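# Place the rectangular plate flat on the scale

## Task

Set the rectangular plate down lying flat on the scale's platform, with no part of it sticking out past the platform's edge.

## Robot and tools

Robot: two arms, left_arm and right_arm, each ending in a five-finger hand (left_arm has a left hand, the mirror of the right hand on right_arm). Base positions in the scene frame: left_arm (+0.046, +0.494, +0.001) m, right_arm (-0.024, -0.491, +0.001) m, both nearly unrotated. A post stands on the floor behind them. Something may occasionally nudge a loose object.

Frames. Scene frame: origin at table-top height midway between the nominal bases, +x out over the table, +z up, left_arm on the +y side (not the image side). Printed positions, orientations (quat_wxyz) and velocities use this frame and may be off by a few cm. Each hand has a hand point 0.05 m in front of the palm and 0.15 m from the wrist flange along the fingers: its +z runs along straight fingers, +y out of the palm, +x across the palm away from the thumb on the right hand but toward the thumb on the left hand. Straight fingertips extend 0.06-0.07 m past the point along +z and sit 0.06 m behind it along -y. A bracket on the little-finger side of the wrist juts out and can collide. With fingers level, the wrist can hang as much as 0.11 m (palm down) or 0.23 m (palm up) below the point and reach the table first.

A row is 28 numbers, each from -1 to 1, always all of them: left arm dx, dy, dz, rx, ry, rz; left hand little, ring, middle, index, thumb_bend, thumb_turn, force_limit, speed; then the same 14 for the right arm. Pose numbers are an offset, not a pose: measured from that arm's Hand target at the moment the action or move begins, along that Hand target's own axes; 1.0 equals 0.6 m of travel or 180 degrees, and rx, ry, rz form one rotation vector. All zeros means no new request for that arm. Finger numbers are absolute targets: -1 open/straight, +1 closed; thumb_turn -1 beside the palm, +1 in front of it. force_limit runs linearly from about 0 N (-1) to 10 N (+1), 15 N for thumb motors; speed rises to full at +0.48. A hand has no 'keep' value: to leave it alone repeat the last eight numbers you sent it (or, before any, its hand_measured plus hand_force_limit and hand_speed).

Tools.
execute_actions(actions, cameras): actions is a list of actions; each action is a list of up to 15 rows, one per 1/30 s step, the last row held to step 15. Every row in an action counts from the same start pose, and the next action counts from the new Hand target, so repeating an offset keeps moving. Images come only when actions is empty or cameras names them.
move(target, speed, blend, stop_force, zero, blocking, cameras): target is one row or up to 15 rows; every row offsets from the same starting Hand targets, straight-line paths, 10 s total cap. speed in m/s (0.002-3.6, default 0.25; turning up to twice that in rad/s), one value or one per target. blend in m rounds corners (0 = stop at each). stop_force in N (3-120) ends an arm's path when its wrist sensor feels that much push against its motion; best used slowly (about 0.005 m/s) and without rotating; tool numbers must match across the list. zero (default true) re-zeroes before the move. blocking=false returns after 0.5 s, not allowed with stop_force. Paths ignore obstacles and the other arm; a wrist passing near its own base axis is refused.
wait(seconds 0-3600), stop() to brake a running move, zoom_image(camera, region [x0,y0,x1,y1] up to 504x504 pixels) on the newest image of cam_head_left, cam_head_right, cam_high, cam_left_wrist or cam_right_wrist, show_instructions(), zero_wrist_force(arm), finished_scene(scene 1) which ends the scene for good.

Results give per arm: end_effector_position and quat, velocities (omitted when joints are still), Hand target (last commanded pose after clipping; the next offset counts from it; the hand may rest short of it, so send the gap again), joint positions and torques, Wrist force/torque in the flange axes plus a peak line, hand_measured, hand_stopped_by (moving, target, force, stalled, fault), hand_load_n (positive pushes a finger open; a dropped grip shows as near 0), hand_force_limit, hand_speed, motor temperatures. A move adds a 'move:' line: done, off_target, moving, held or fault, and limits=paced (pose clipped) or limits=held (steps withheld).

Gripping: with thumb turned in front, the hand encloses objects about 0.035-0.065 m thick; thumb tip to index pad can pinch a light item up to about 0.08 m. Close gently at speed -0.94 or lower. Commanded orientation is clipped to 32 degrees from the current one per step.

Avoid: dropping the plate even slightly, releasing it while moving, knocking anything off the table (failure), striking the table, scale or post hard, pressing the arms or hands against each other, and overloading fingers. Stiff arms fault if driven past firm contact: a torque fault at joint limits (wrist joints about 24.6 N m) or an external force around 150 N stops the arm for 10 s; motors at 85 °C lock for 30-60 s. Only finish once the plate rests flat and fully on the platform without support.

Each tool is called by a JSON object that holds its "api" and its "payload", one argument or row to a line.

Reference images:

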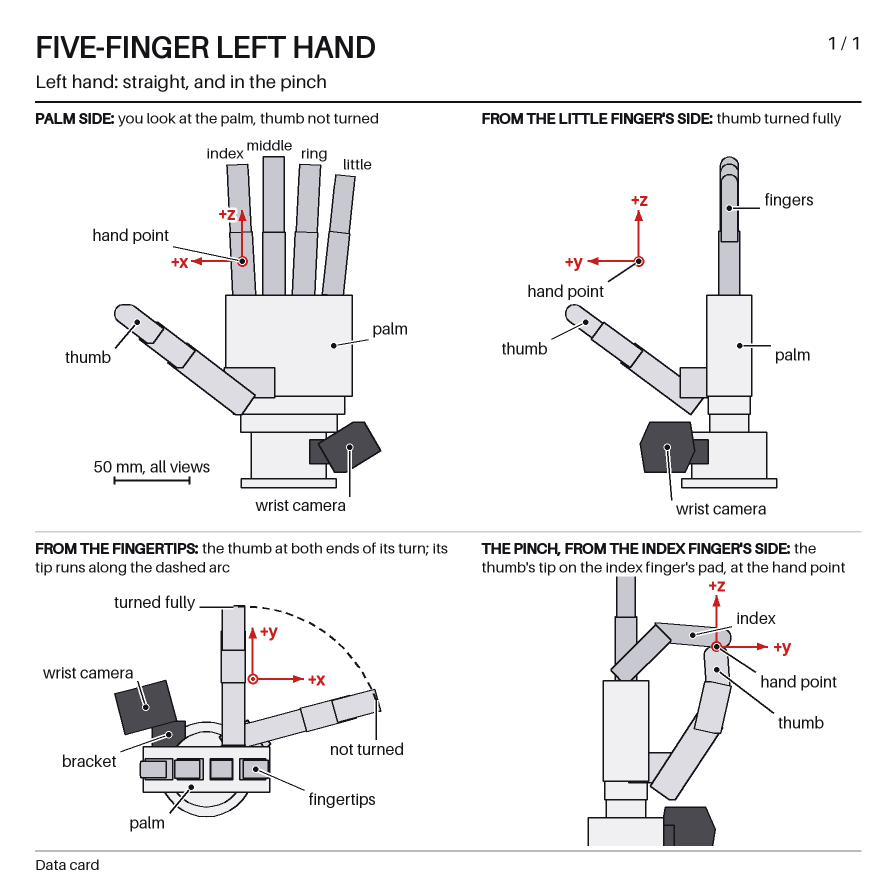

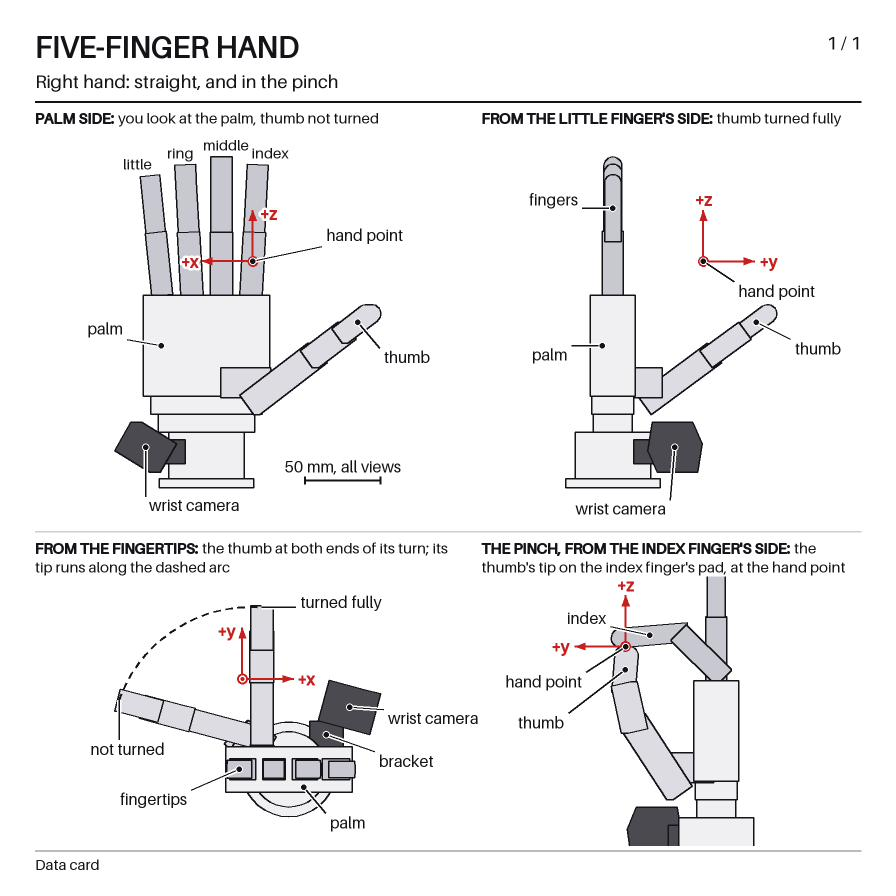

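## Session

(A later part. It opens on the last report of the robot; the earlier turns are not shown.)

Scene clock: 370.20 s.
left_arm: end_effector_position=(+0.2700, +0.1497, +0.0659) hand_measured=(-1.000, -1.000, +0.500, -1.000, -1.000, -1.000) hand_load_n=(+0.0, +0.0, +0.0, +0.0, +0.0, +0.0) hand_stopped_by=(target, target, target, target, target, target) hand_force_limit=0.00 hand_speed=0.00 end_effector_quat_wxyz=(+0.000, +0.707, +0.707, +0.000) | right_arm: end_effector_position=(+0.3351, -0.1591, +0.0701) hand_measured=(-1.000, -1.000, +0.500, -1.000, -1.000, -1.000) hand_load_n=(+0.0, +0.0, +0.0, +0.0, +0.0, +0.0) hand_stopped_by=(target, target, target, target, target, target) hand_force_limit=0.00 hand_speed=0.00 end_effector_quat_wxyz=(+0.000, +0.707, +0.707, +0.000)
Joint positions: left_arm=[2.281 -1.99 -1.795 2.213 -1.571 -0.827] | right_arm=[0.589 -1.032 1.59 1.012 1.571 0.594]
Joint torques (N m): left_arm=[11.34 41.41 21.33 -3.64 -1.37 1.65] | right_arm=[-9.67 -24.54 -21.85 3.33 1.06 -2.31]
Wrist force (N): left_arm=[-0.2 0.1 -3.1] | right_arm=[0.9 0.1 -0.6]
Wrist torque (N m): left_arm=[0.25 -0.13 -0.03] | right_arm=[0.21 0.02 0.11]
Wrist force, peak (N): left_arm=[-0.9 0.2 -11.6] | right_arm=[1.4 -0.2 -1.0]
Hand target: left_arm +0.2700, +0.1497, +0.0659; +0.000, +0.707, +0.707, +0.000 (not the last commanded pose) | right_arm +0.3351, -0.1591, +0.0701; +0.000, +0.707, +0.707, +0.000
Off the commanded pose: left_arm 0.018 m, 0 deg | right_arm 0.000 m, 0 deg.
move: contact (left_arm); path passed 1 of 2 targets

{"api": "move", "payload": {
  "target": [
    [0,0,-0.04,0,0,0,-1,-1,0.5,-1,-1,-1,0,0.0,0,0,0,0,0,0,-1,-1,0.5,-1,-1,-1,0,0.0],
    [0,-0.1833,-0.04,0,0,0,-1,-1,0.5,-1,-1,-1,0,0.0,0,0,0,0,0,0,-1,-1,0.5,-1,-1,-1,0,0.0],
    [0,-0.1833,0.0265,0,0,0,-1,-1,0.5,-1,-1,-1,0,0.0,0,0,0,0,0,0,-1,-1,0.5,-1,-1,-1,0,0.0]
  ],
  "speed": [0.1,0.15,0.1],
  "blend": [0.01,0.01,0],
  "stop_force": 12,
  "cameras": ["cam_head_left","cam_high","cam_left_wrist"]
}}

{"api": "zoom_image", "payload": {
  "camera": "cam_high",
  "region": [300, 170, 440, 310]
}}

Scene clock: 386.10 s.
left_arm: end_effector_position=(+0.1600, +0.1496, +0.0501) hand_measured=(-1.000, -1.000, +0.500, -1.000, -1.000, -1.000) hand_load_n=(+0.0, +0.0, +0.0, +0.0, +0.0, +0.0) hand_stopped_by=(target, target, target, target, target, target) hand_force_limit=0.00 hand_speed=0.00 end_effector_quat_wxyz=(+0.000, +0.707, +0.707, +0.000) | right_arm: end_effector_position=(+0.3351, -0.1591, +0.0701) hand_measured=(-1.000, -1.000, +0.500, -1.000, -1.000, -1.000) hand_load_n=(+0.0, +0.0, +0.0, +0.0, -0.5, +0.5) hand_stopped_by=(target, target, target, target, target, target) hand_force_limit=0.00 hand_speed=0.00 end_effector_quat_wxyz=(+0.000, +0.707, +0.707, +0.000)
Joint positions: left_arm=[2.04 -1.953 -1.904 2.285 -1.571 -1.068] | right_arm=[0.589 -1.032 1.59 1.012 1.571 0.594]
Joint torques (N m): left_arm=[10.83 38.48 21.17 -1.01 -2.68 -1.55] | right_arm=[-8.86 -24.6 -20.54 3.34 1.31 -1.92]
Wrist force (N): left_arm=[0.2 0.2 -0.9] | right_arm=[1.2 -0.1 -0.8]
Wrist torque (N m): left_arm=[0.06 -0.06 -0.01] | right_arm=[0.18 -0.02 0.13]
Wrist force, peak (N): left_arm=[-0.1 0.2 -3.5] | right_arm=[1.4 0.1 -0.8]
Hand target: left_arm +0.1600, +0.1496, +0.0501; +0.000, +0.707, +0.707, +0.000 | right_arm +0.3351, -0.1591, +0.0701; +0.000, +0.707, +0.707, +0.000
Off the commanded pose: left_arm 0.000 m, 0 deg | right_arm 0.000 m, 0 deg.
move: done

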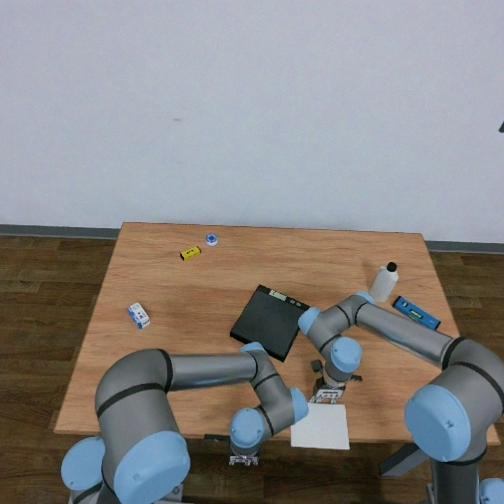

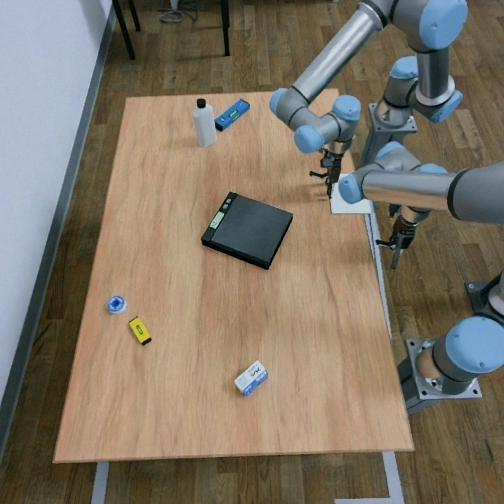

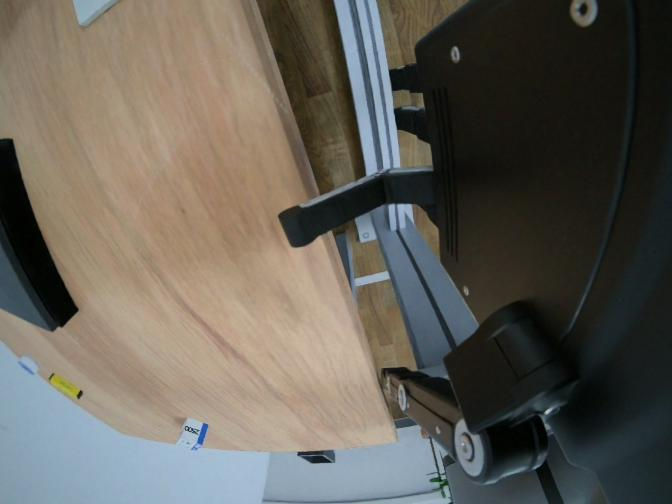

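Scaled by 3.600 from the camera's image (finer frame: 720x720).

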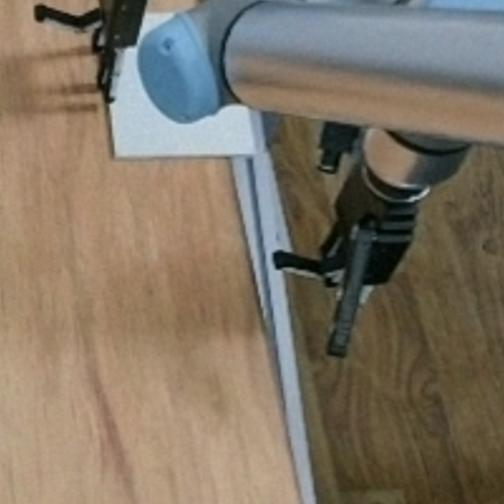

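{"api": "move", "payload": {
  "target": [
    [0,0.05,0,0,0,0,-1,-1,0.5,-1,-1,-1,0,0.0,0,0,0,0,0,0,-1,-1,0.5,-1,-1,-1,0,0.0],
    [0,0.15,0,0,0,0,-1,-1,0.5,-1,-1,-1,0,0.0,0,0,0,0,0,0,-1,-1,0.5,-1,-1,-1,0,0.0]
  ],
  "speed": [0.05, 0.008],
  "stop_force": 3,
  "cameras": ["cam_high"]
}}

{"api": "zoom_image", "payload": {
  "camera": "cam_high",
  "region": [300, 170, 440, 310]
}}

Scene clock: 402.20 s.
left_arm: end_effector_position=(+0.2226, +0.1497, +0.0500) hand_measured=(-1.000, -1.000, +0.500, -1.000, -1.000, -1.000) hand_load_n=(+0.0, +0.0, +0.0, +0.0, +0.0, +0.0) hand_stopped_by=(target, target, target, target, target, target) hand_force_limit=0.00 hand_speed=0.00 end_effector_quat_wxyz=(+0.000, +0.707, +0.707, +0.000) | right_arm: end_effector_position=(+0.3351, -0.1591, +0.0701) hand_measured=(-1.000, -1.000, +0.500, -1.000, -1.000, -1.000) hand_load_n=(+0.0, +0.0, +0.0, +0.0, +0.0, +0.0) hand_stopped_by=(target, target, target, target, target, target) hand_force_limit=0.00 hand_speed=0.00 end_effector_quat_wxyz=(+0.000, +0.707, +0.707, +0.000)
Joint positions: left_arm=[2.185 -1.981 -1.861 2.27 -1.571 -0.923] | right_arm=[0.589 -1.032 1.59 1.012 1.571 0.594]
Joint torques (N m): left_arm=[-13.07 41.79 7.26 -0.99 -2.71 -1.68] | right_arm=[-8.1 -25.27 -21.18 3.04 1.24 -1.33]
Wrist force (N): left_arm=[-1.2 -2.4 -1.1] | right_arm=[1.2 -0.3 -0.7]
Wrist torque (N m): left_arm=[0.19 -0.01 0.03] | right_arm=[0.15 -0.03 0.12]
Wrist force, peak (N): left_arm=[-3.8 -12.2 -0.8] | right_arm=[1.2 0.6 -0.9]
Hand target: left_arm +0.2226, +0.1497, +0.0500; +0.000, +0.707, +0.707, +0.000 (not the last commanded pose) | right_arm +0.3351, -0.1591, +0.0701; +0.000, +0.707, +0.707, +0.000
Off the commanded pose: left_arm 0.027 m, 0 deg | right_arm 0.000 m, 0 deg.
move: contact (left_arm); path passed 1 of 2 targets

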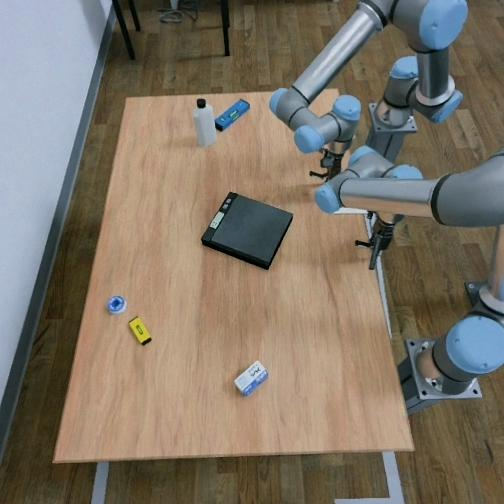

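Scaled by 3.600 from the camera's image (finer frame: 720x720).

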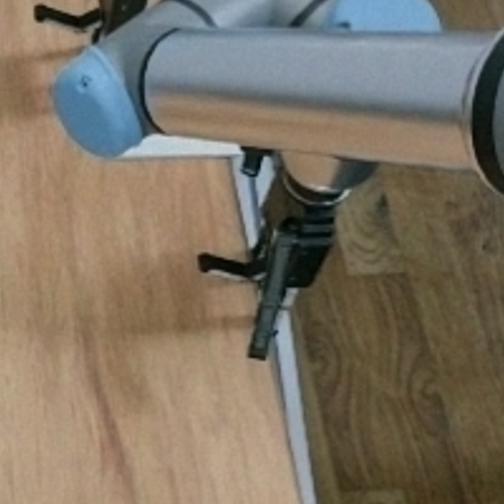

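{"api": "move", "payload": {
  "target": [
    [0,-0.1127,0,0,0,0,-1,-1,0.5,-1,-1,-1,0,0.0,0,-0.03,0,0,0,0,-1,-1,0.5,-1,-1,-1,0,0.0],
    [0,-0.1127,-0.1333,0,0,0,-1,-1,0.5,-1,-1,-1,0,0.0,0,-0.0318,0,0,0,0,-1,-1,0.5,-1,-1,-1,0,0.0]
  ],
  "speed": [0.1,0.1],
  "blend": [0.02,0],
  "cameras": ["cam_head_left","cam_head_right","cam_high","cam_left_wrist"]
}}

{"api": "zoom_image", "payload": {
  "camera": "cam_high",
  "region": [280, 130, 400, 250]
}}

{"api": "zoom_image", "payload": {
  "camera": "cam_head_left",
  "region": [260, 340, 380, 460]
}}

Scene clock: 420.97 s.
left_arm: end_effector_position=(+0.1551, +0.1495, +0.1300) hand_measured=(-1.000, -1.000, +0.500, -1.000, -1.000, -1.000) hand_load_n=(+0.0, +0.0, +0.0, +0.0, +0.0, +0.0) hand_stopped_by=(target, target, target, target, target, target) hand_force_limit=0.00 hand_speed=0.00 end_effector_quat_wxyz=(+0.000, +0.707, +0.707, +0.000) | right_arm: end_effector_position=(+0.3160, -0.1591, +0.0701) hand_measured=(-1.000, -1.000, +0.500, -1.000, -1.000, -1.000) hand_load_n=(+0.0, -0.5, +0.5, +0.0, +0.0, +0.0) hand_stopped_by=(target, target, target, target, target, target) hand_force_limit=0.00 hand_speed=0.00 end_effector_quat_wxyz=(+0.000, +0.707, +0.707, +0.000)
Joint positions: left_arm=[2.027 -1.838 -1.818 2.084 -1.571 -1.081] | right_arm=[0.613 -1.057 1.631 0.996 1.571 0.618]
Joint torques (N m): left_arm=[11.13 26.02 11.95 -2.28 -1.95 1.21] | right_arm=[8.29 -47.05 -10.89 0.54 0.3 2.51]
Wrist force (N): left_arm=[0.2 0.6 -0.4] | right_arm=[0.9 0.2 -0.9]
Wrist torque (N m): left_arm=[0.12 -0.06 0.03] | right_arm=[0.20 0.03 0.05]
Wrist force, peak (N): left_arm=[-1.2 -2.3 -1.2] | right_arm=[1.2 0.7 -1.1]
Hand target: left_arm +0.1550, +0.1495, +0.1300; +0.000, +0.707, +0.707, +0.000 | right_arm +0.3160, -0.1591, +0.0701; +0.000, +0.707, +0.707, +0.000
Off the commanded pose: left_arm 0.000 m, 0 deg | right_arm 0.000 m, 0 deg.
move: done

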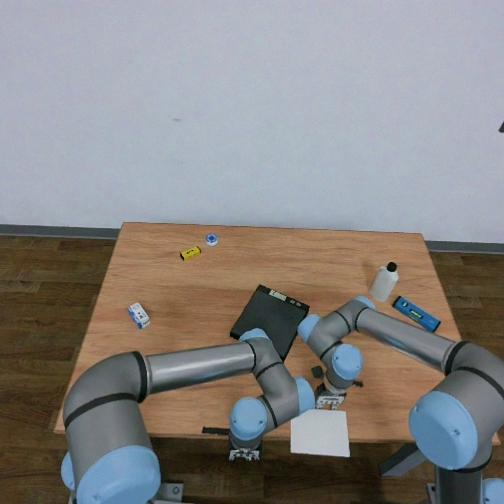

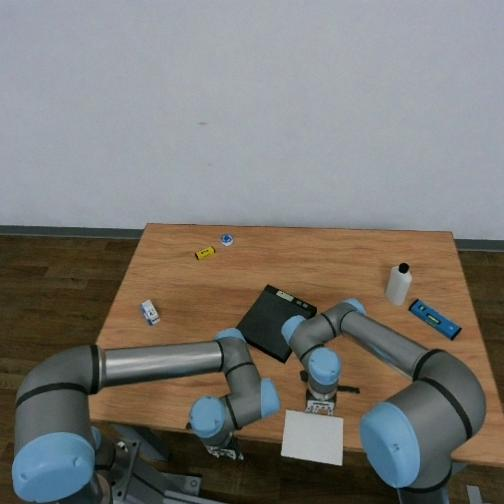

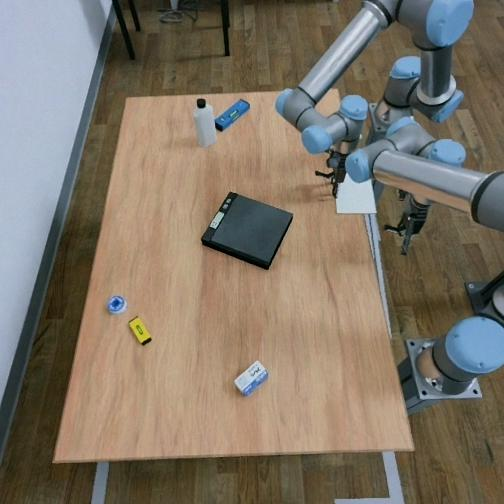

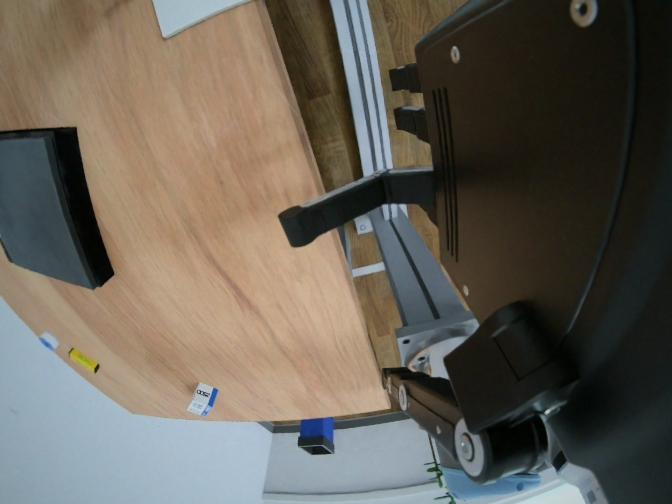

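Scaled by 4.200 from the camera's image (finer frame: 720x720).

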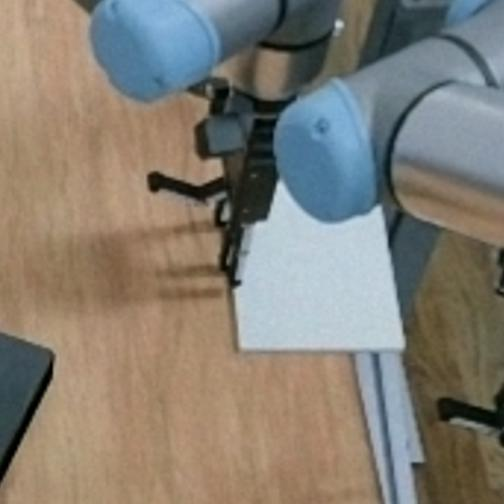

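Scaled by 4.200 from the camera's image (finer frame: 720x720).

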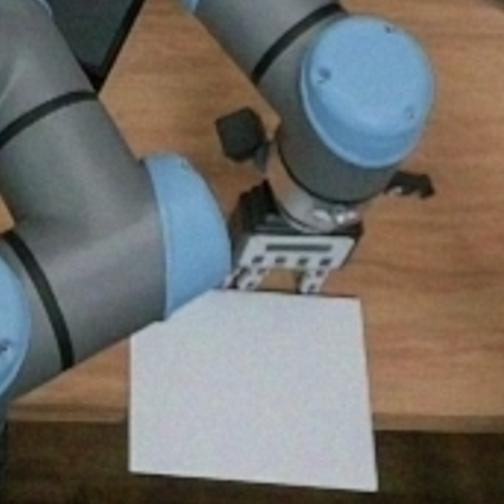

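{"api": "move", "payload": {
  "target": [
    [0,0,0,0,0,0,-1,-1,-1,-1,-1,1,0,0.0,0,0.025,-0.05,0,0,0,-1,-1,0.5,-1,-1,-1,0,0.0],
    [0,0,0,0,0,0,-1,-1,-1,-1,-1,1,0,0.0,-0.435,0.24,-0.3,0,0,0,-1,-1,0.5,-1,-1,-1,0,0.0]
  ],
  "speed": [0.1,0.3],
  "blend": [0.01,0],
  "cameras": ["cam_head_left","cam_high","cam_left_wrist"]
}}

{"api": "zoom_image", "payload": {
  "camera": "cam_head_left",
  "region": [260, 340, 380, 460]
}}

{"api": "zoom_image", "payload": {
  "camera": "cam_high",
  "region": [280, 130, 400, 250]
}}

Scene clock: 441.93 s.
left_arm: end_effector_position=(+0.1550, +0.1495, +0.1300) hand_measured=(-1.000, -1.000, -1.000, -1.000, -1.000, +1.000) hand_load_n=(+0.0, +0.0, +0.0, +0.0, +0.0, +0.0) hand_stopped_by=(target, target, target, target, target, target) hand_force_limit=0.00 hand_speed=0.00 end_effector_quat_wxyz=(+0.000, +0.707, +0.707, +0.000) | right_arm: end_effector_position=(+0.4599, -0.4200, +0.2500) hand_measured=(-1.000, -1.000, +0.500, -1.000, -1.000, -1.000) hand_load_n=(+0.0, +0.0, +0.0, +0.0, +0.0, +0.0) hand_stopped_by=(target, target, target, target, target, target) hand_force_limit=0.00 hand_speed=0.00 end_effector_quat_wxyz=(+0.000, +0.707, +0.707, +0.000)
Joint positions: left_arm=[2.027 -1.838 -1.818 2.084 -1.571 -1.081] | right_arm=[-0.08 -1.263 1.438 1.396 1.571 -0.075]
Joint torques (N m): left_arm=[10.23 23.59 10.76 -2.68 2.11 -1.41] | right_arm=[-9.22 -44.12 -23.15 2.23 1 -0.43]
Wrist force (N): left_arm=[0.2 0.7 -0.4] | right_arm=[0.6 0.1 -0.7]
Wrist torque (N m): left_arm=[0.13 -0.05 0.02] | right_arm=[0.22 0.06 0.01]
Wrist force, peak (N): left_arm=[0.5 0.8 -0.7] | right_arm=[2.6 -0.9 0.3]
Hand target: left_arm +0.1550, +0.1495, +0.1300; +0.000, +0.707, +0.707, +0.000 | right_arm +0.4599, -0.4201, +0.2501; +0.000, +0.707, +0.707, +0.000
Off the commanded pose: left_arm 0.000 m, 0 deg | right_arm 0.000 m, 0 deg.
move: done; blend cut to 0 m at target 1

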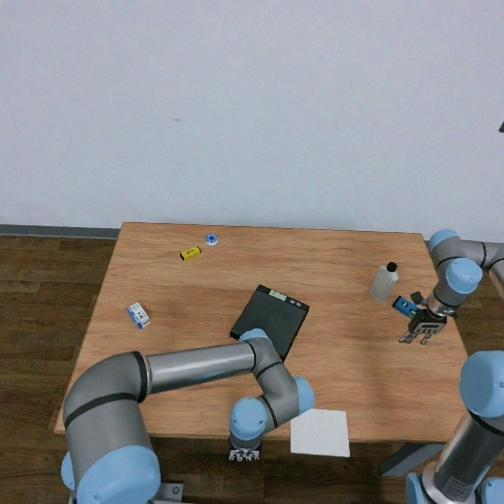

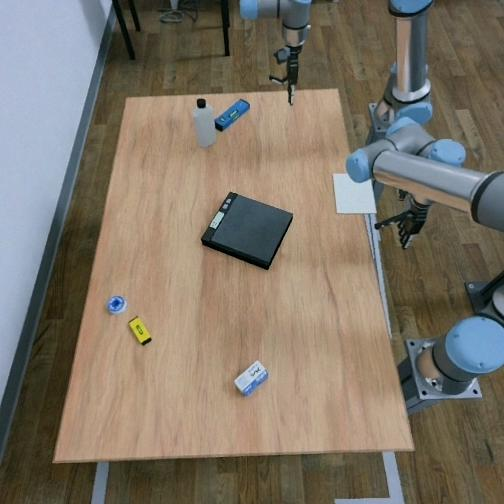

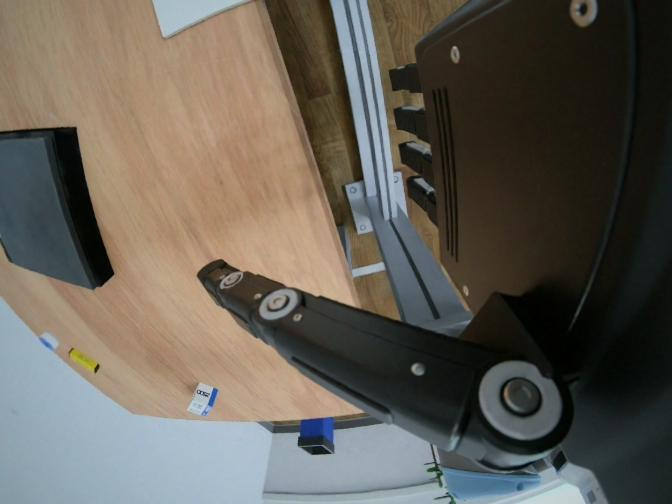

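Scaled by 4.200 from the camera's image (finer frame: 720x720).

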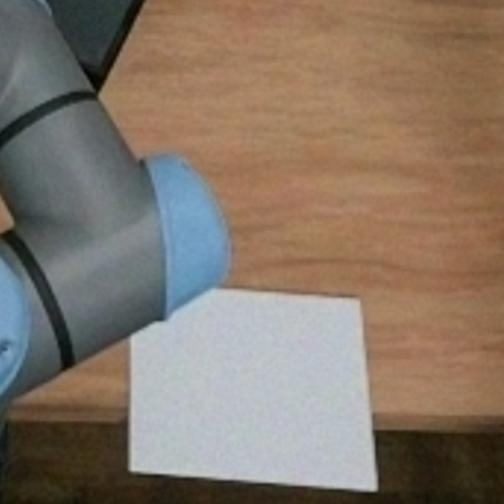

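Scaled by 4.200 from the camera's image (finer frame: 720x720).

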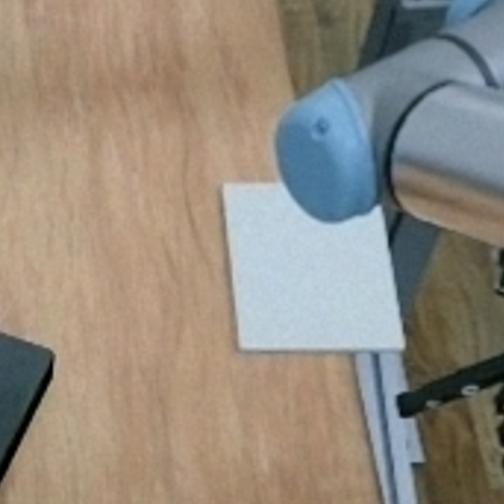

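{"api": "move", "payload": {
  "target": [-0.4342,-0.0083,0,0,0,0,-1,-1,-1,-1,-1,1,0,0.0,0,0,0,0,0,0,-1,-1,-1,-1,-1,-1,0,0.0],
  "speed": 0.2,
  "cameras": ["cam_head_left","cam_high","cam_left_wrist","cam_right_wrist"]
}}

{"api": "zoom_image", "payload": {
  "camera": "cam_left_wrist",
  "region": [150, 0, 500, 300]
}}

{"api": "zoom_image", "payload": {
  "camera": "cam_high",
  "region": [280, 130, 400, 250]
}}

Scene clock: 508.97 s.
left_arm: end_effector_position=(+0.1502, -0.1110, +0.1299) hand_measured=(-1.000, -1.000, -1.000, -1.000, -1.000, +1.000) hand_load_n=(+0.0, +0.0, +0.0, +0.0, +0.0, +0.0) hand_stopped_by=(target, target, target, target, target, target) hand_force_limit=0.00 hand_speed=0.00 end_effector_quat_wxyz=(+0.000, +0.707, +0.707, +0.000) | right_arm: end_effector_position=(+0.4599, -0.4201, +0.2501) hand_measured=(-1.000, -1.000, -1.000, -1.000, -1.000, -1.000) hand_load_n=(+0.0, +0.0, +0.0, +0.0, +0.0, +0.0) hand_stopped_by=(target, target, target, target, target, target) hand_force_limit=0.00 hand_speed=0.00 end_effector_quat_wxyz=(+0.000, +0.707, +0.707, +0.000)
Joint positions: left_arm=[1.817 -2.473 -0.789 1.69 -1.571 -1.291] | right_arm=[-0.08 -1.263 1.437 1.396 1.571 -0.075]
Joint torques (N m): left_arm=[13.19 50.87 25.1 -2.8 -2.91 1.88] | right_arm=[-9.59 -44.71 -23.92 3.21 1.24 -3.19]
Wrist force (N): left_arm=[0.2 0.7 -0.8] | right_arm=[0.7 0.2 -0.6]
Wrist torque (N m): left_arm=[0.12 -0.06 0.03] | right_arm=[0.23 0.05 0.02]
Wrist force, peak (N): left_arm=[2.0 0.8 -0.7] | right_arm=[1.0 0.2 -0.8]
Hand target: left_arm +0.1503, -0.1110, +0.1298; +0.000, +0.707, +0.707, +0.000 | right_arm +0.4599, -0.4201, +0.2501; +0.000, +0.707, +0.707, +0.000
Off the commanded pose: left_arm 0.000 m, 0 deg | right_arm 0.000 m, 0 deg.
move: done

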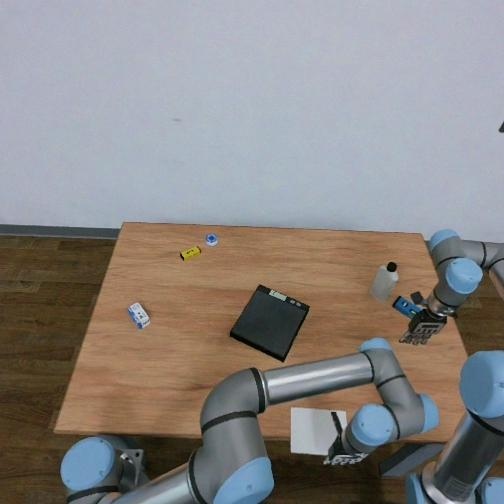

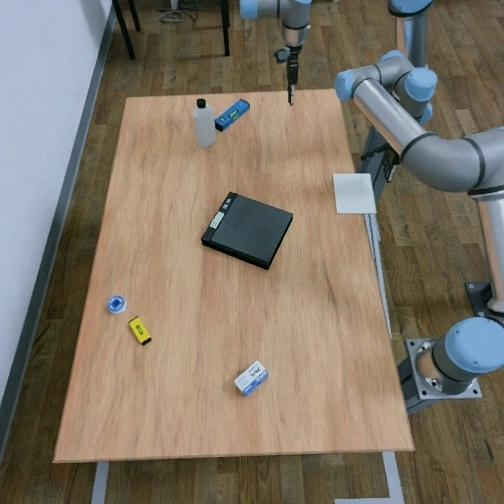

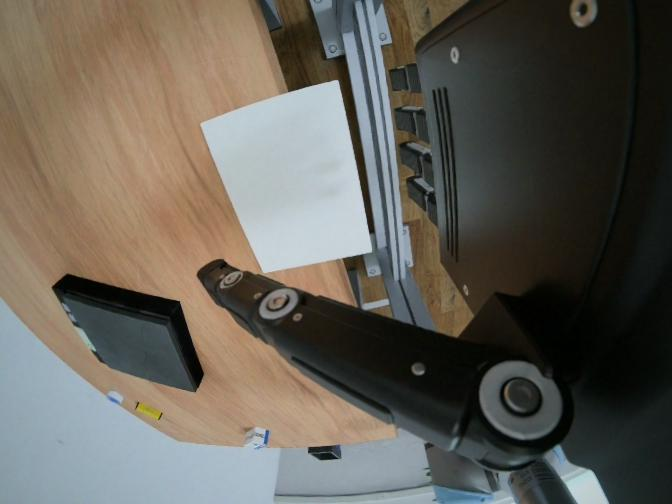

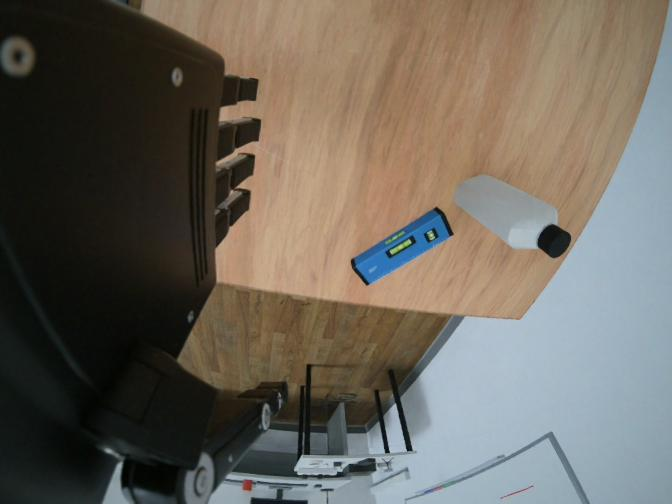

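Scaled by 1.440 from the camera's image (finer frame: 960x720).

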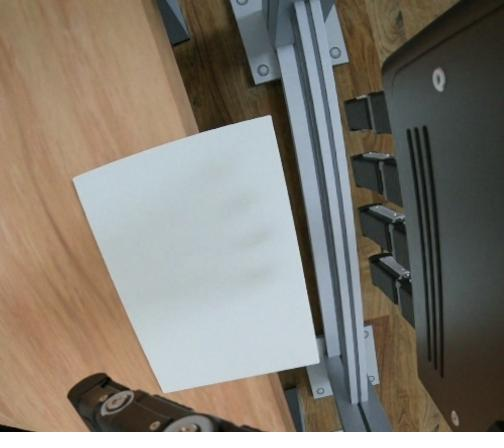

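Scaled by 4.200 from the camera's image (finer frame: 720x720).

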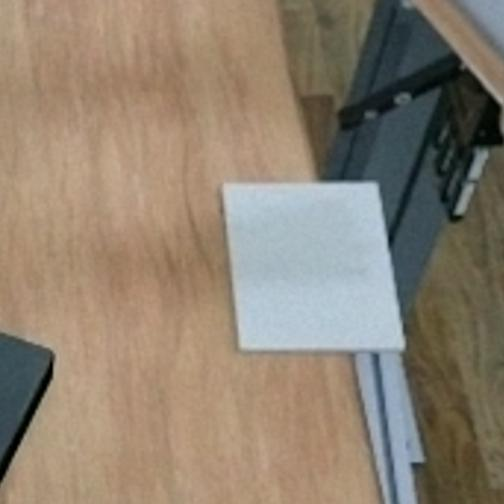

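{"api": "move", "payload": {
  "target": [0,0,0.1948,0,0,0,-1,-1,-1,-1,-1,1,0,0.0,0,0,0,0,0,0,-1,-1,-1,-1,-1,-1,0,0.0],
  "speed": 0.08,
  "stop_force": 8,
  "cameras": ["cam_head_left","cam_head_right","cam_high","cam_left_wrist"]
}}

{"api": "zoom_image", "payload": {
  "camera": "cam_left_wrist",
  "region": [150, 0, 500, 350]
}}

{"api": "zoom_image", "payload": {
  "camera": "cam_high",
  "region": [300, 130, 420, 250]
}}

{"api": "zoom_image", "payload": {
  "camera": "cam_head_right",
  "region": [240, 370, 380, 504]
}}

Scene clock: 520.63 s.
left_arm: end_effector_position=(+0.1502, -0.1109, +0.0130) hand_measured=(-1.000, -1.000, -1.000, -1.000, -1.000, +1.000) hand_load_n=(+0.0, +0.0, +0.0, +0.0, +0.0, +0.0) hand_stopped_by=(target, target, target, target, target, target) hand_force_limit=0.00 hand_speed=0.00 end_effector_quat_wxyz=(+0.000, +0.707, +0.707, +0.000) | right_arm: end_effector_position=(+0.4599, -0.4201, +0.2501) hand_measured=(-1.000, -1.000, -1.000, -1.000, -1.000, -1.000) hand_load_n=(+0.0, +0.0, +0.0, +0.0, +0.0, +0.0) hand_stopped_by=(target, target, target, target, target, target) hand_force_limit=0.00 hand_speed=0.00 end_effector_quat_wxyz=(+0.000, +0.707, +0.707, +0.000)
Joint positions: left_arm=[1.817 -2.557 -0.935 1.92 -1.571 -1.291] | right_arm=[-0.08 -1.263 1.437 1.396 1.571 -0.075]
Joint torques (N m): left_arm=[-6.3 66.21 24 -1.5 -1.61 -0.58] | right_arm=[-8.37 -42.1 -22.46 3.02 1.02 -2.95]
Wrist force (N): left_arm=[0.5 0.6 -0.4] | right_arm=[0.5 0.1 -0.7]
Wrist torque (N m): left_arm=[0.14 -0.12 0.03] | right_arm=[0.23 0.08 0.00]
Wrist force, peak (N): left_arm=[0.2 0.8 -1.3] | right_arm=[0.9 0.0 -1.1]
Hand target: left_arm +0.1502, -0.1109, +0.0130; +0.000, +0.707, +0.707, +0.000 | right_arm +0.4599, -0.4201, +0.2501; +0.000, +0.707, +0.707, +0.000
Off the commanded pose: left_arm 0.000 m, 0 deg | right_arm 0.000 m, 0 deg.
move: done

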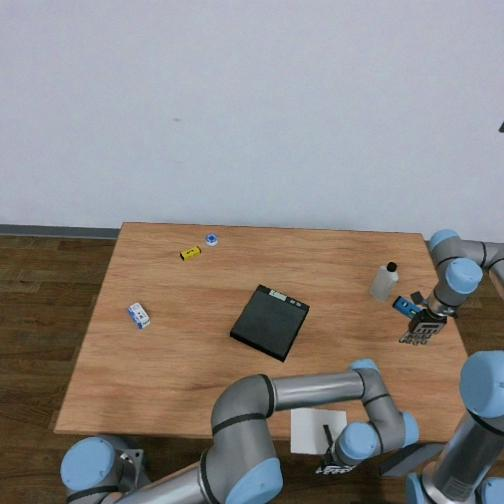

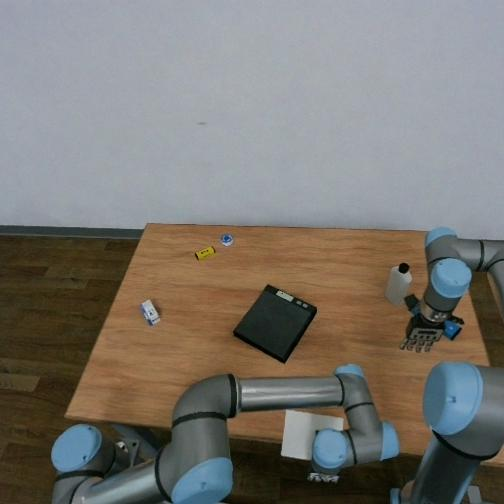

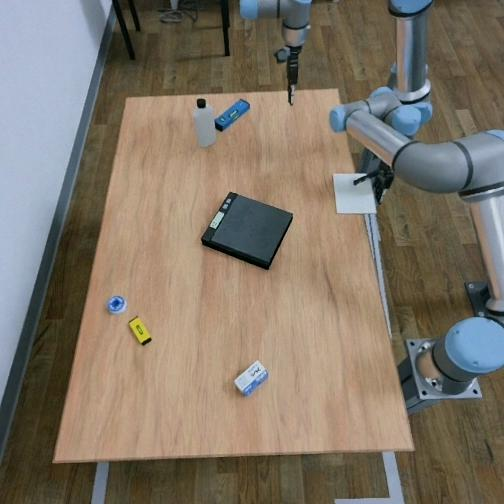

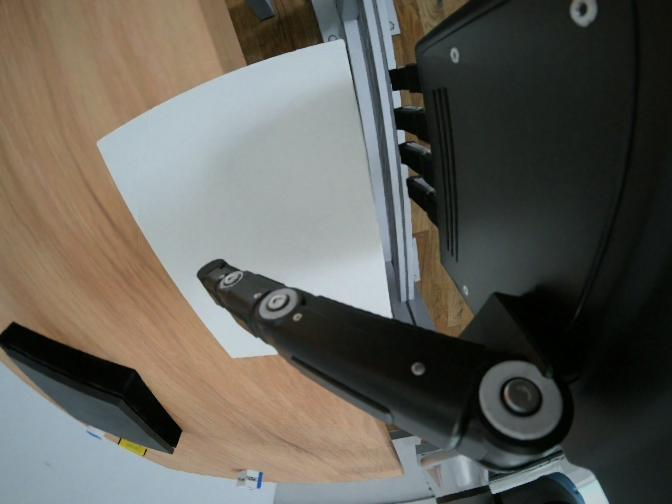

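Scaled by 1.440 from the camera's image (finer frame: 960x720).

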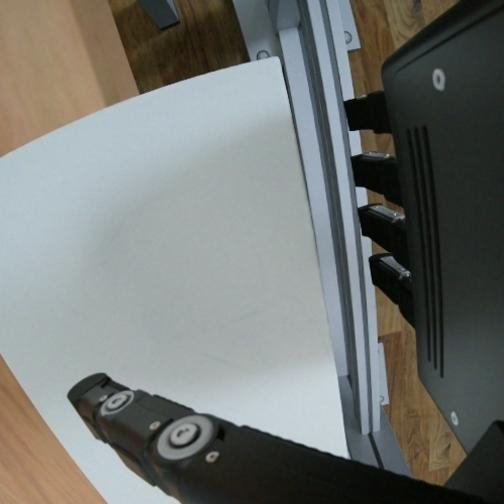

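Scaled by 4.200 from the camera's image (finer frame: 720x720).

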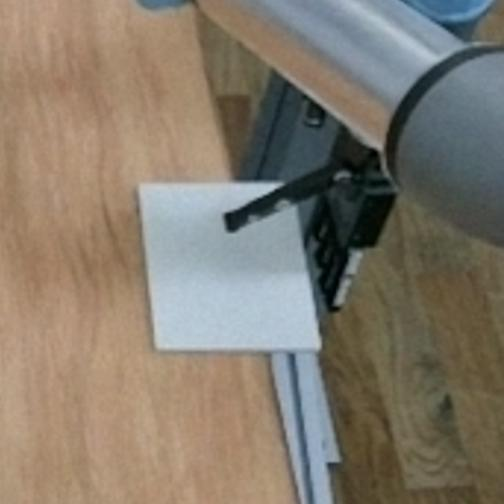

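Scaled by 3.600 from the camera's image (finer frame: 720x720).

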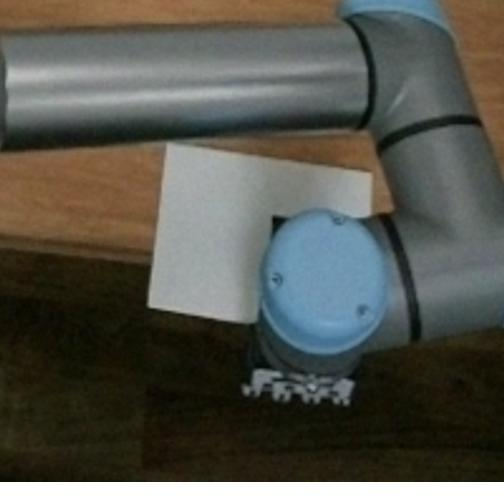

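{"api": "move", "payload": {
  "target": [0,0,0,0,0,0,-0.3,-0.3,-0.3,-0.3,0.3,1,-0.6,-0.4,0,0,0,0,0,0,-1,-1,-1,-1,-1,-1,0,0.0],
  "cameras": ["cam_high","cam_left_wrist","cam_head_left"]
}}

{"api": "zoom_image", "payload": {
  "camera": "cam_left_wrist",
  "region": [200, 0, 550, 350]
}}

{"api": "zoom_image", "payload": {
  "camera": "cam_high",
  "region": [320, 150, 400, 230]
}}

Scene clock: 536.90 s.
left_arm: end_effector_position=(+0.1502, -0.1109, +0.0130) hand_measured=(-0.300, -0.300, -0.300, -0.300, +0.300, +1.000) hand_load_n=(+0.0, +0.0, +0.0, +0.0, +0.0, +0.0) hand_stopped_by=(target, target, target, target, target, target) hand_force_limit=-0.60 hand_speed=-0.40 end_effector_quat_wxyz=(+0.000, +0.707, +0.707, +0.000) | right_arm: end_effector_position=(+0.4599, -0.4201, +0.2501) hand_measured=(-1.000, -1.000, -1.000, -1.000, -1.000, -1.000) hand_load_n=(+0.0, +0.0, +0.0, +0.0, +0.0, +0.0) hand_stopped_by=(target, target, target, target, target, target) hand_force_limit=0.00 hand_speed=0.00 end_effector_quat_wxyz=(+0.000, +0.707, +0.707, +0.000)
Joint positions: left_arm=[1.817 -2.557 -0.935 1.92 -1.571 -1.291] | right_arm=[-0.08 -1.263 1.437 1.396 1.571 -0.075]
Joint torques (N m): left_arm=[-6.88 66.68 23.31 -1.19 2.05 1.61] | right_arm=[-9.22 -41.95 -20.66 2.87 0.91 -2.79]
Wrist force (N): left_arm=[0.6 0.6 -0.3] | right_arm=[0.3 0.1 -1.0]
Wrist torque (N m): left_arm=[0.15 -0.13 0.04] | right_arm=[0.24 0.12 0.00]
Wrist force, peak (N): left_arm=[0.7 0.9 -0.6] | right_arm=[0.9 -0.1 -1.0]
Hand target: left_arm +0.1502, -0.1109, +0.0130; +0.000, +0.707, +0.707, +0.000 | right_arm +0.4599, -0.4201, +0.2501; +0.000, +0.707, +0.707, +0.000
Off the commanded pose: left_arm 0.000 m, 0 deg | right_arm 0.000 m, 0 deg.
move: done
Images, in order (width x height): cam_head_left 504x504, cam_high 504x504, cam_left_wrist 672x504.

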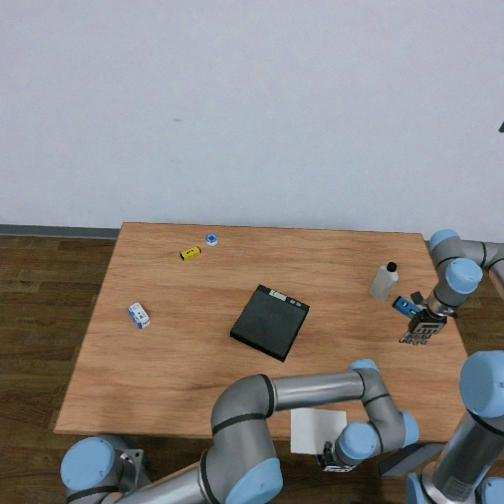

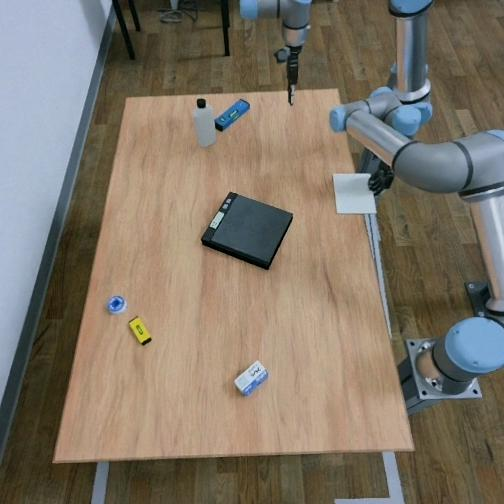

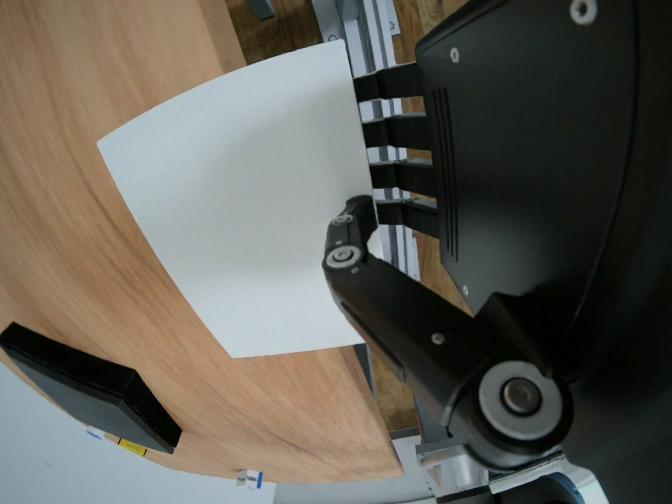

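Scaled by 1.440 from the camera's image (finer frame: 960x720).

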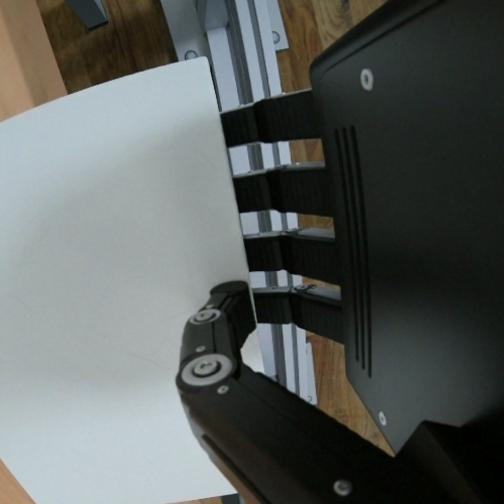

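Scaled by 6.300 from the camera's image (finer frame: 720x720).

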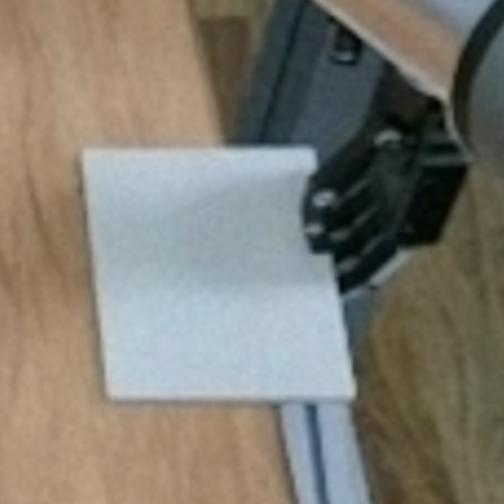

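{"api": "move", "payload": {
  "target": [
    [0,0,0,0,0,0,-0.05,-0.05,0.0,0.0,0.3,1,-0.6,-0.7,0,0,0,0,0,0,-1,-1,-1,-1,-1,-1,0,0.0],
    [0,0,0,0,0,0,-0.05,-0.05,0.3,0.3,0.3,1,-0.6,-0.94,0,0,0,0,0,0,-1,-1,-1,-1,-1,-1,0,0.0]
  ],
  "cameras": ["cam_high","cam_left_wrist","cam_head_left"]
}}

{"api": "zoom_image", "payload": {
  "camera": "cam_left_wrist",
  "region": [200, 0, 550, 350]
}}

{"api": "zoom_image", "payload": {
  "camera": "cam_high",
  "region": [320, 150, 400, 230]
}}

Scene clock: 556.33 s.
left_arm: end_effector_position=(+0.1502, -0.1109, +0.0130) hand_measured=(-0.050, -0.050, +0.056, +0.050, +0.300, +1.000) hand_load_n=(+0.0, +0.0, +2.5, +2.0, +0.0, +0.0) hand_stopped_by=(target, target, force, force, target, target) hand_force_limit=-0.60 hand_speed=-0.94 end_effector_quat_wxyz=(+0.000, +0.707, +0.707, +0.000) | right_arm: end_effector_position=(+0.4599, -0.4201, +0.2501) hand_measured=(-1.000, -1.000, -1.000, -1.000, -1.000, -1.000) hand_load_n=(+0.0, +0.0, +0.0, +0.0, +0.0, +0.0) hand_stopped_by=(target, target, target, target, target, target) hand_force_limit=0.00 hand_speed=0.00 end_effector_quat_wxyz=(+0.000, +0.707, +0.707, +0.000)
Joint positions: left_arm=[1.817 -2.557 -0.935 1.92 -1.571 -1.291] | right_arm=[-0.08 -1.263 1.437 1.396 1.571 -0.075]
Joint torques (N m): left_arm=[-7.3 64.59 20.48 -1.43 2.11 1.67] | right_arm=[-10.26 -40.88 -19.7 2.35 0.56 -2.69]
Wrist force (N): left_arm=[0.1 0.8 0.0] | right_arm=[0.5 0.3 -0.6]
Wrist torque (N m): left_arm=[0.15 -0.07 0.01] | right_arm=[0.25 0.07 0.02]
Wrist force, peak (N): left_arm=[0.6 0.9 -0.5] | right_arm=[0.8 0.0 -1.0]
Hand target: left_arm +0.1502, -0.1109, +0.0130; +0.000, +0.707, +0.707, +0.000 | right_arm +0.4599, -0.4201, +0.2501; +0.000, +0.707, +0.707, +0.000
Off the commanded pose: left_arm 0.000 m, 0 deg | right_arm 0.000 m, 0 deg.
move: done
Images, in order (width x height): cam_head_left 504x504, cam_high 504x504, cam_left_wrist 672x504.

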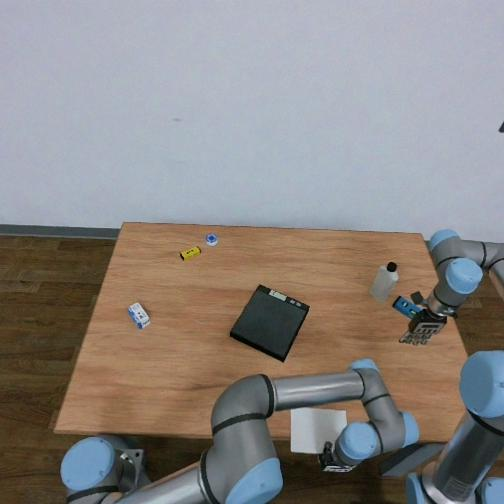

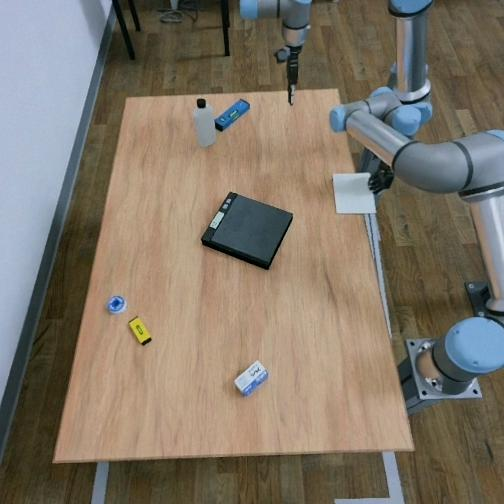

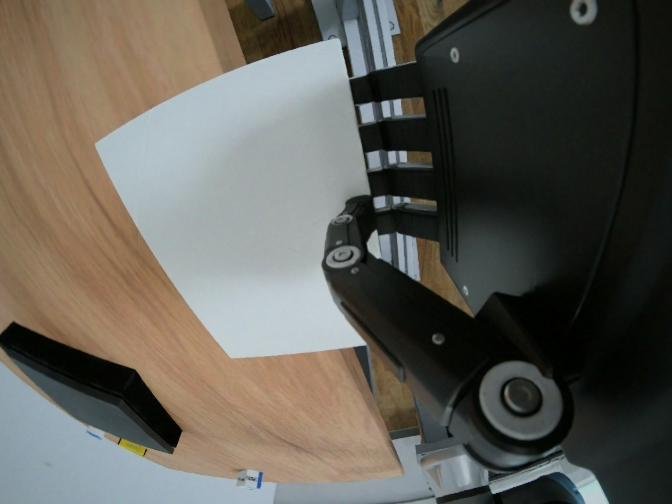

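Scaled by 1.440 from the camera's image (finer frame: 960x720).

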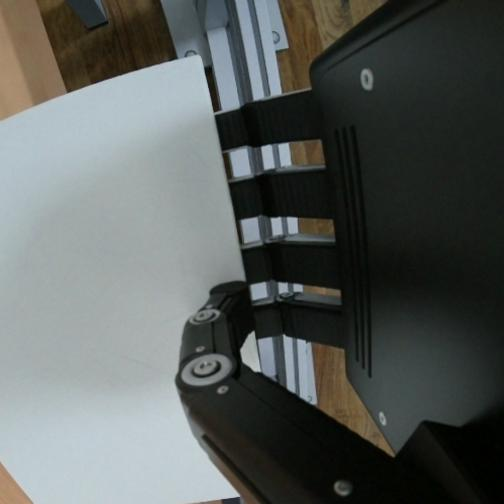

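Scaled by 6.300 from the camera's image (finer frame: 720x720).

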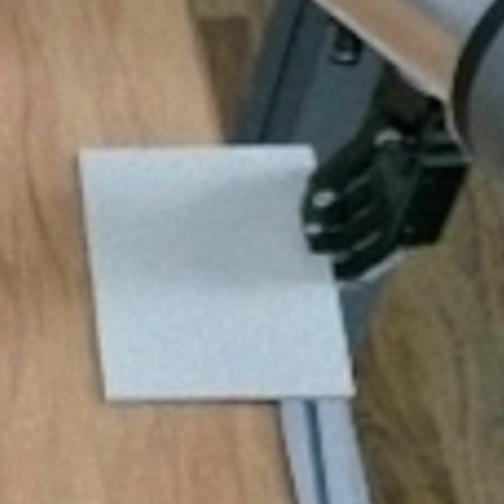

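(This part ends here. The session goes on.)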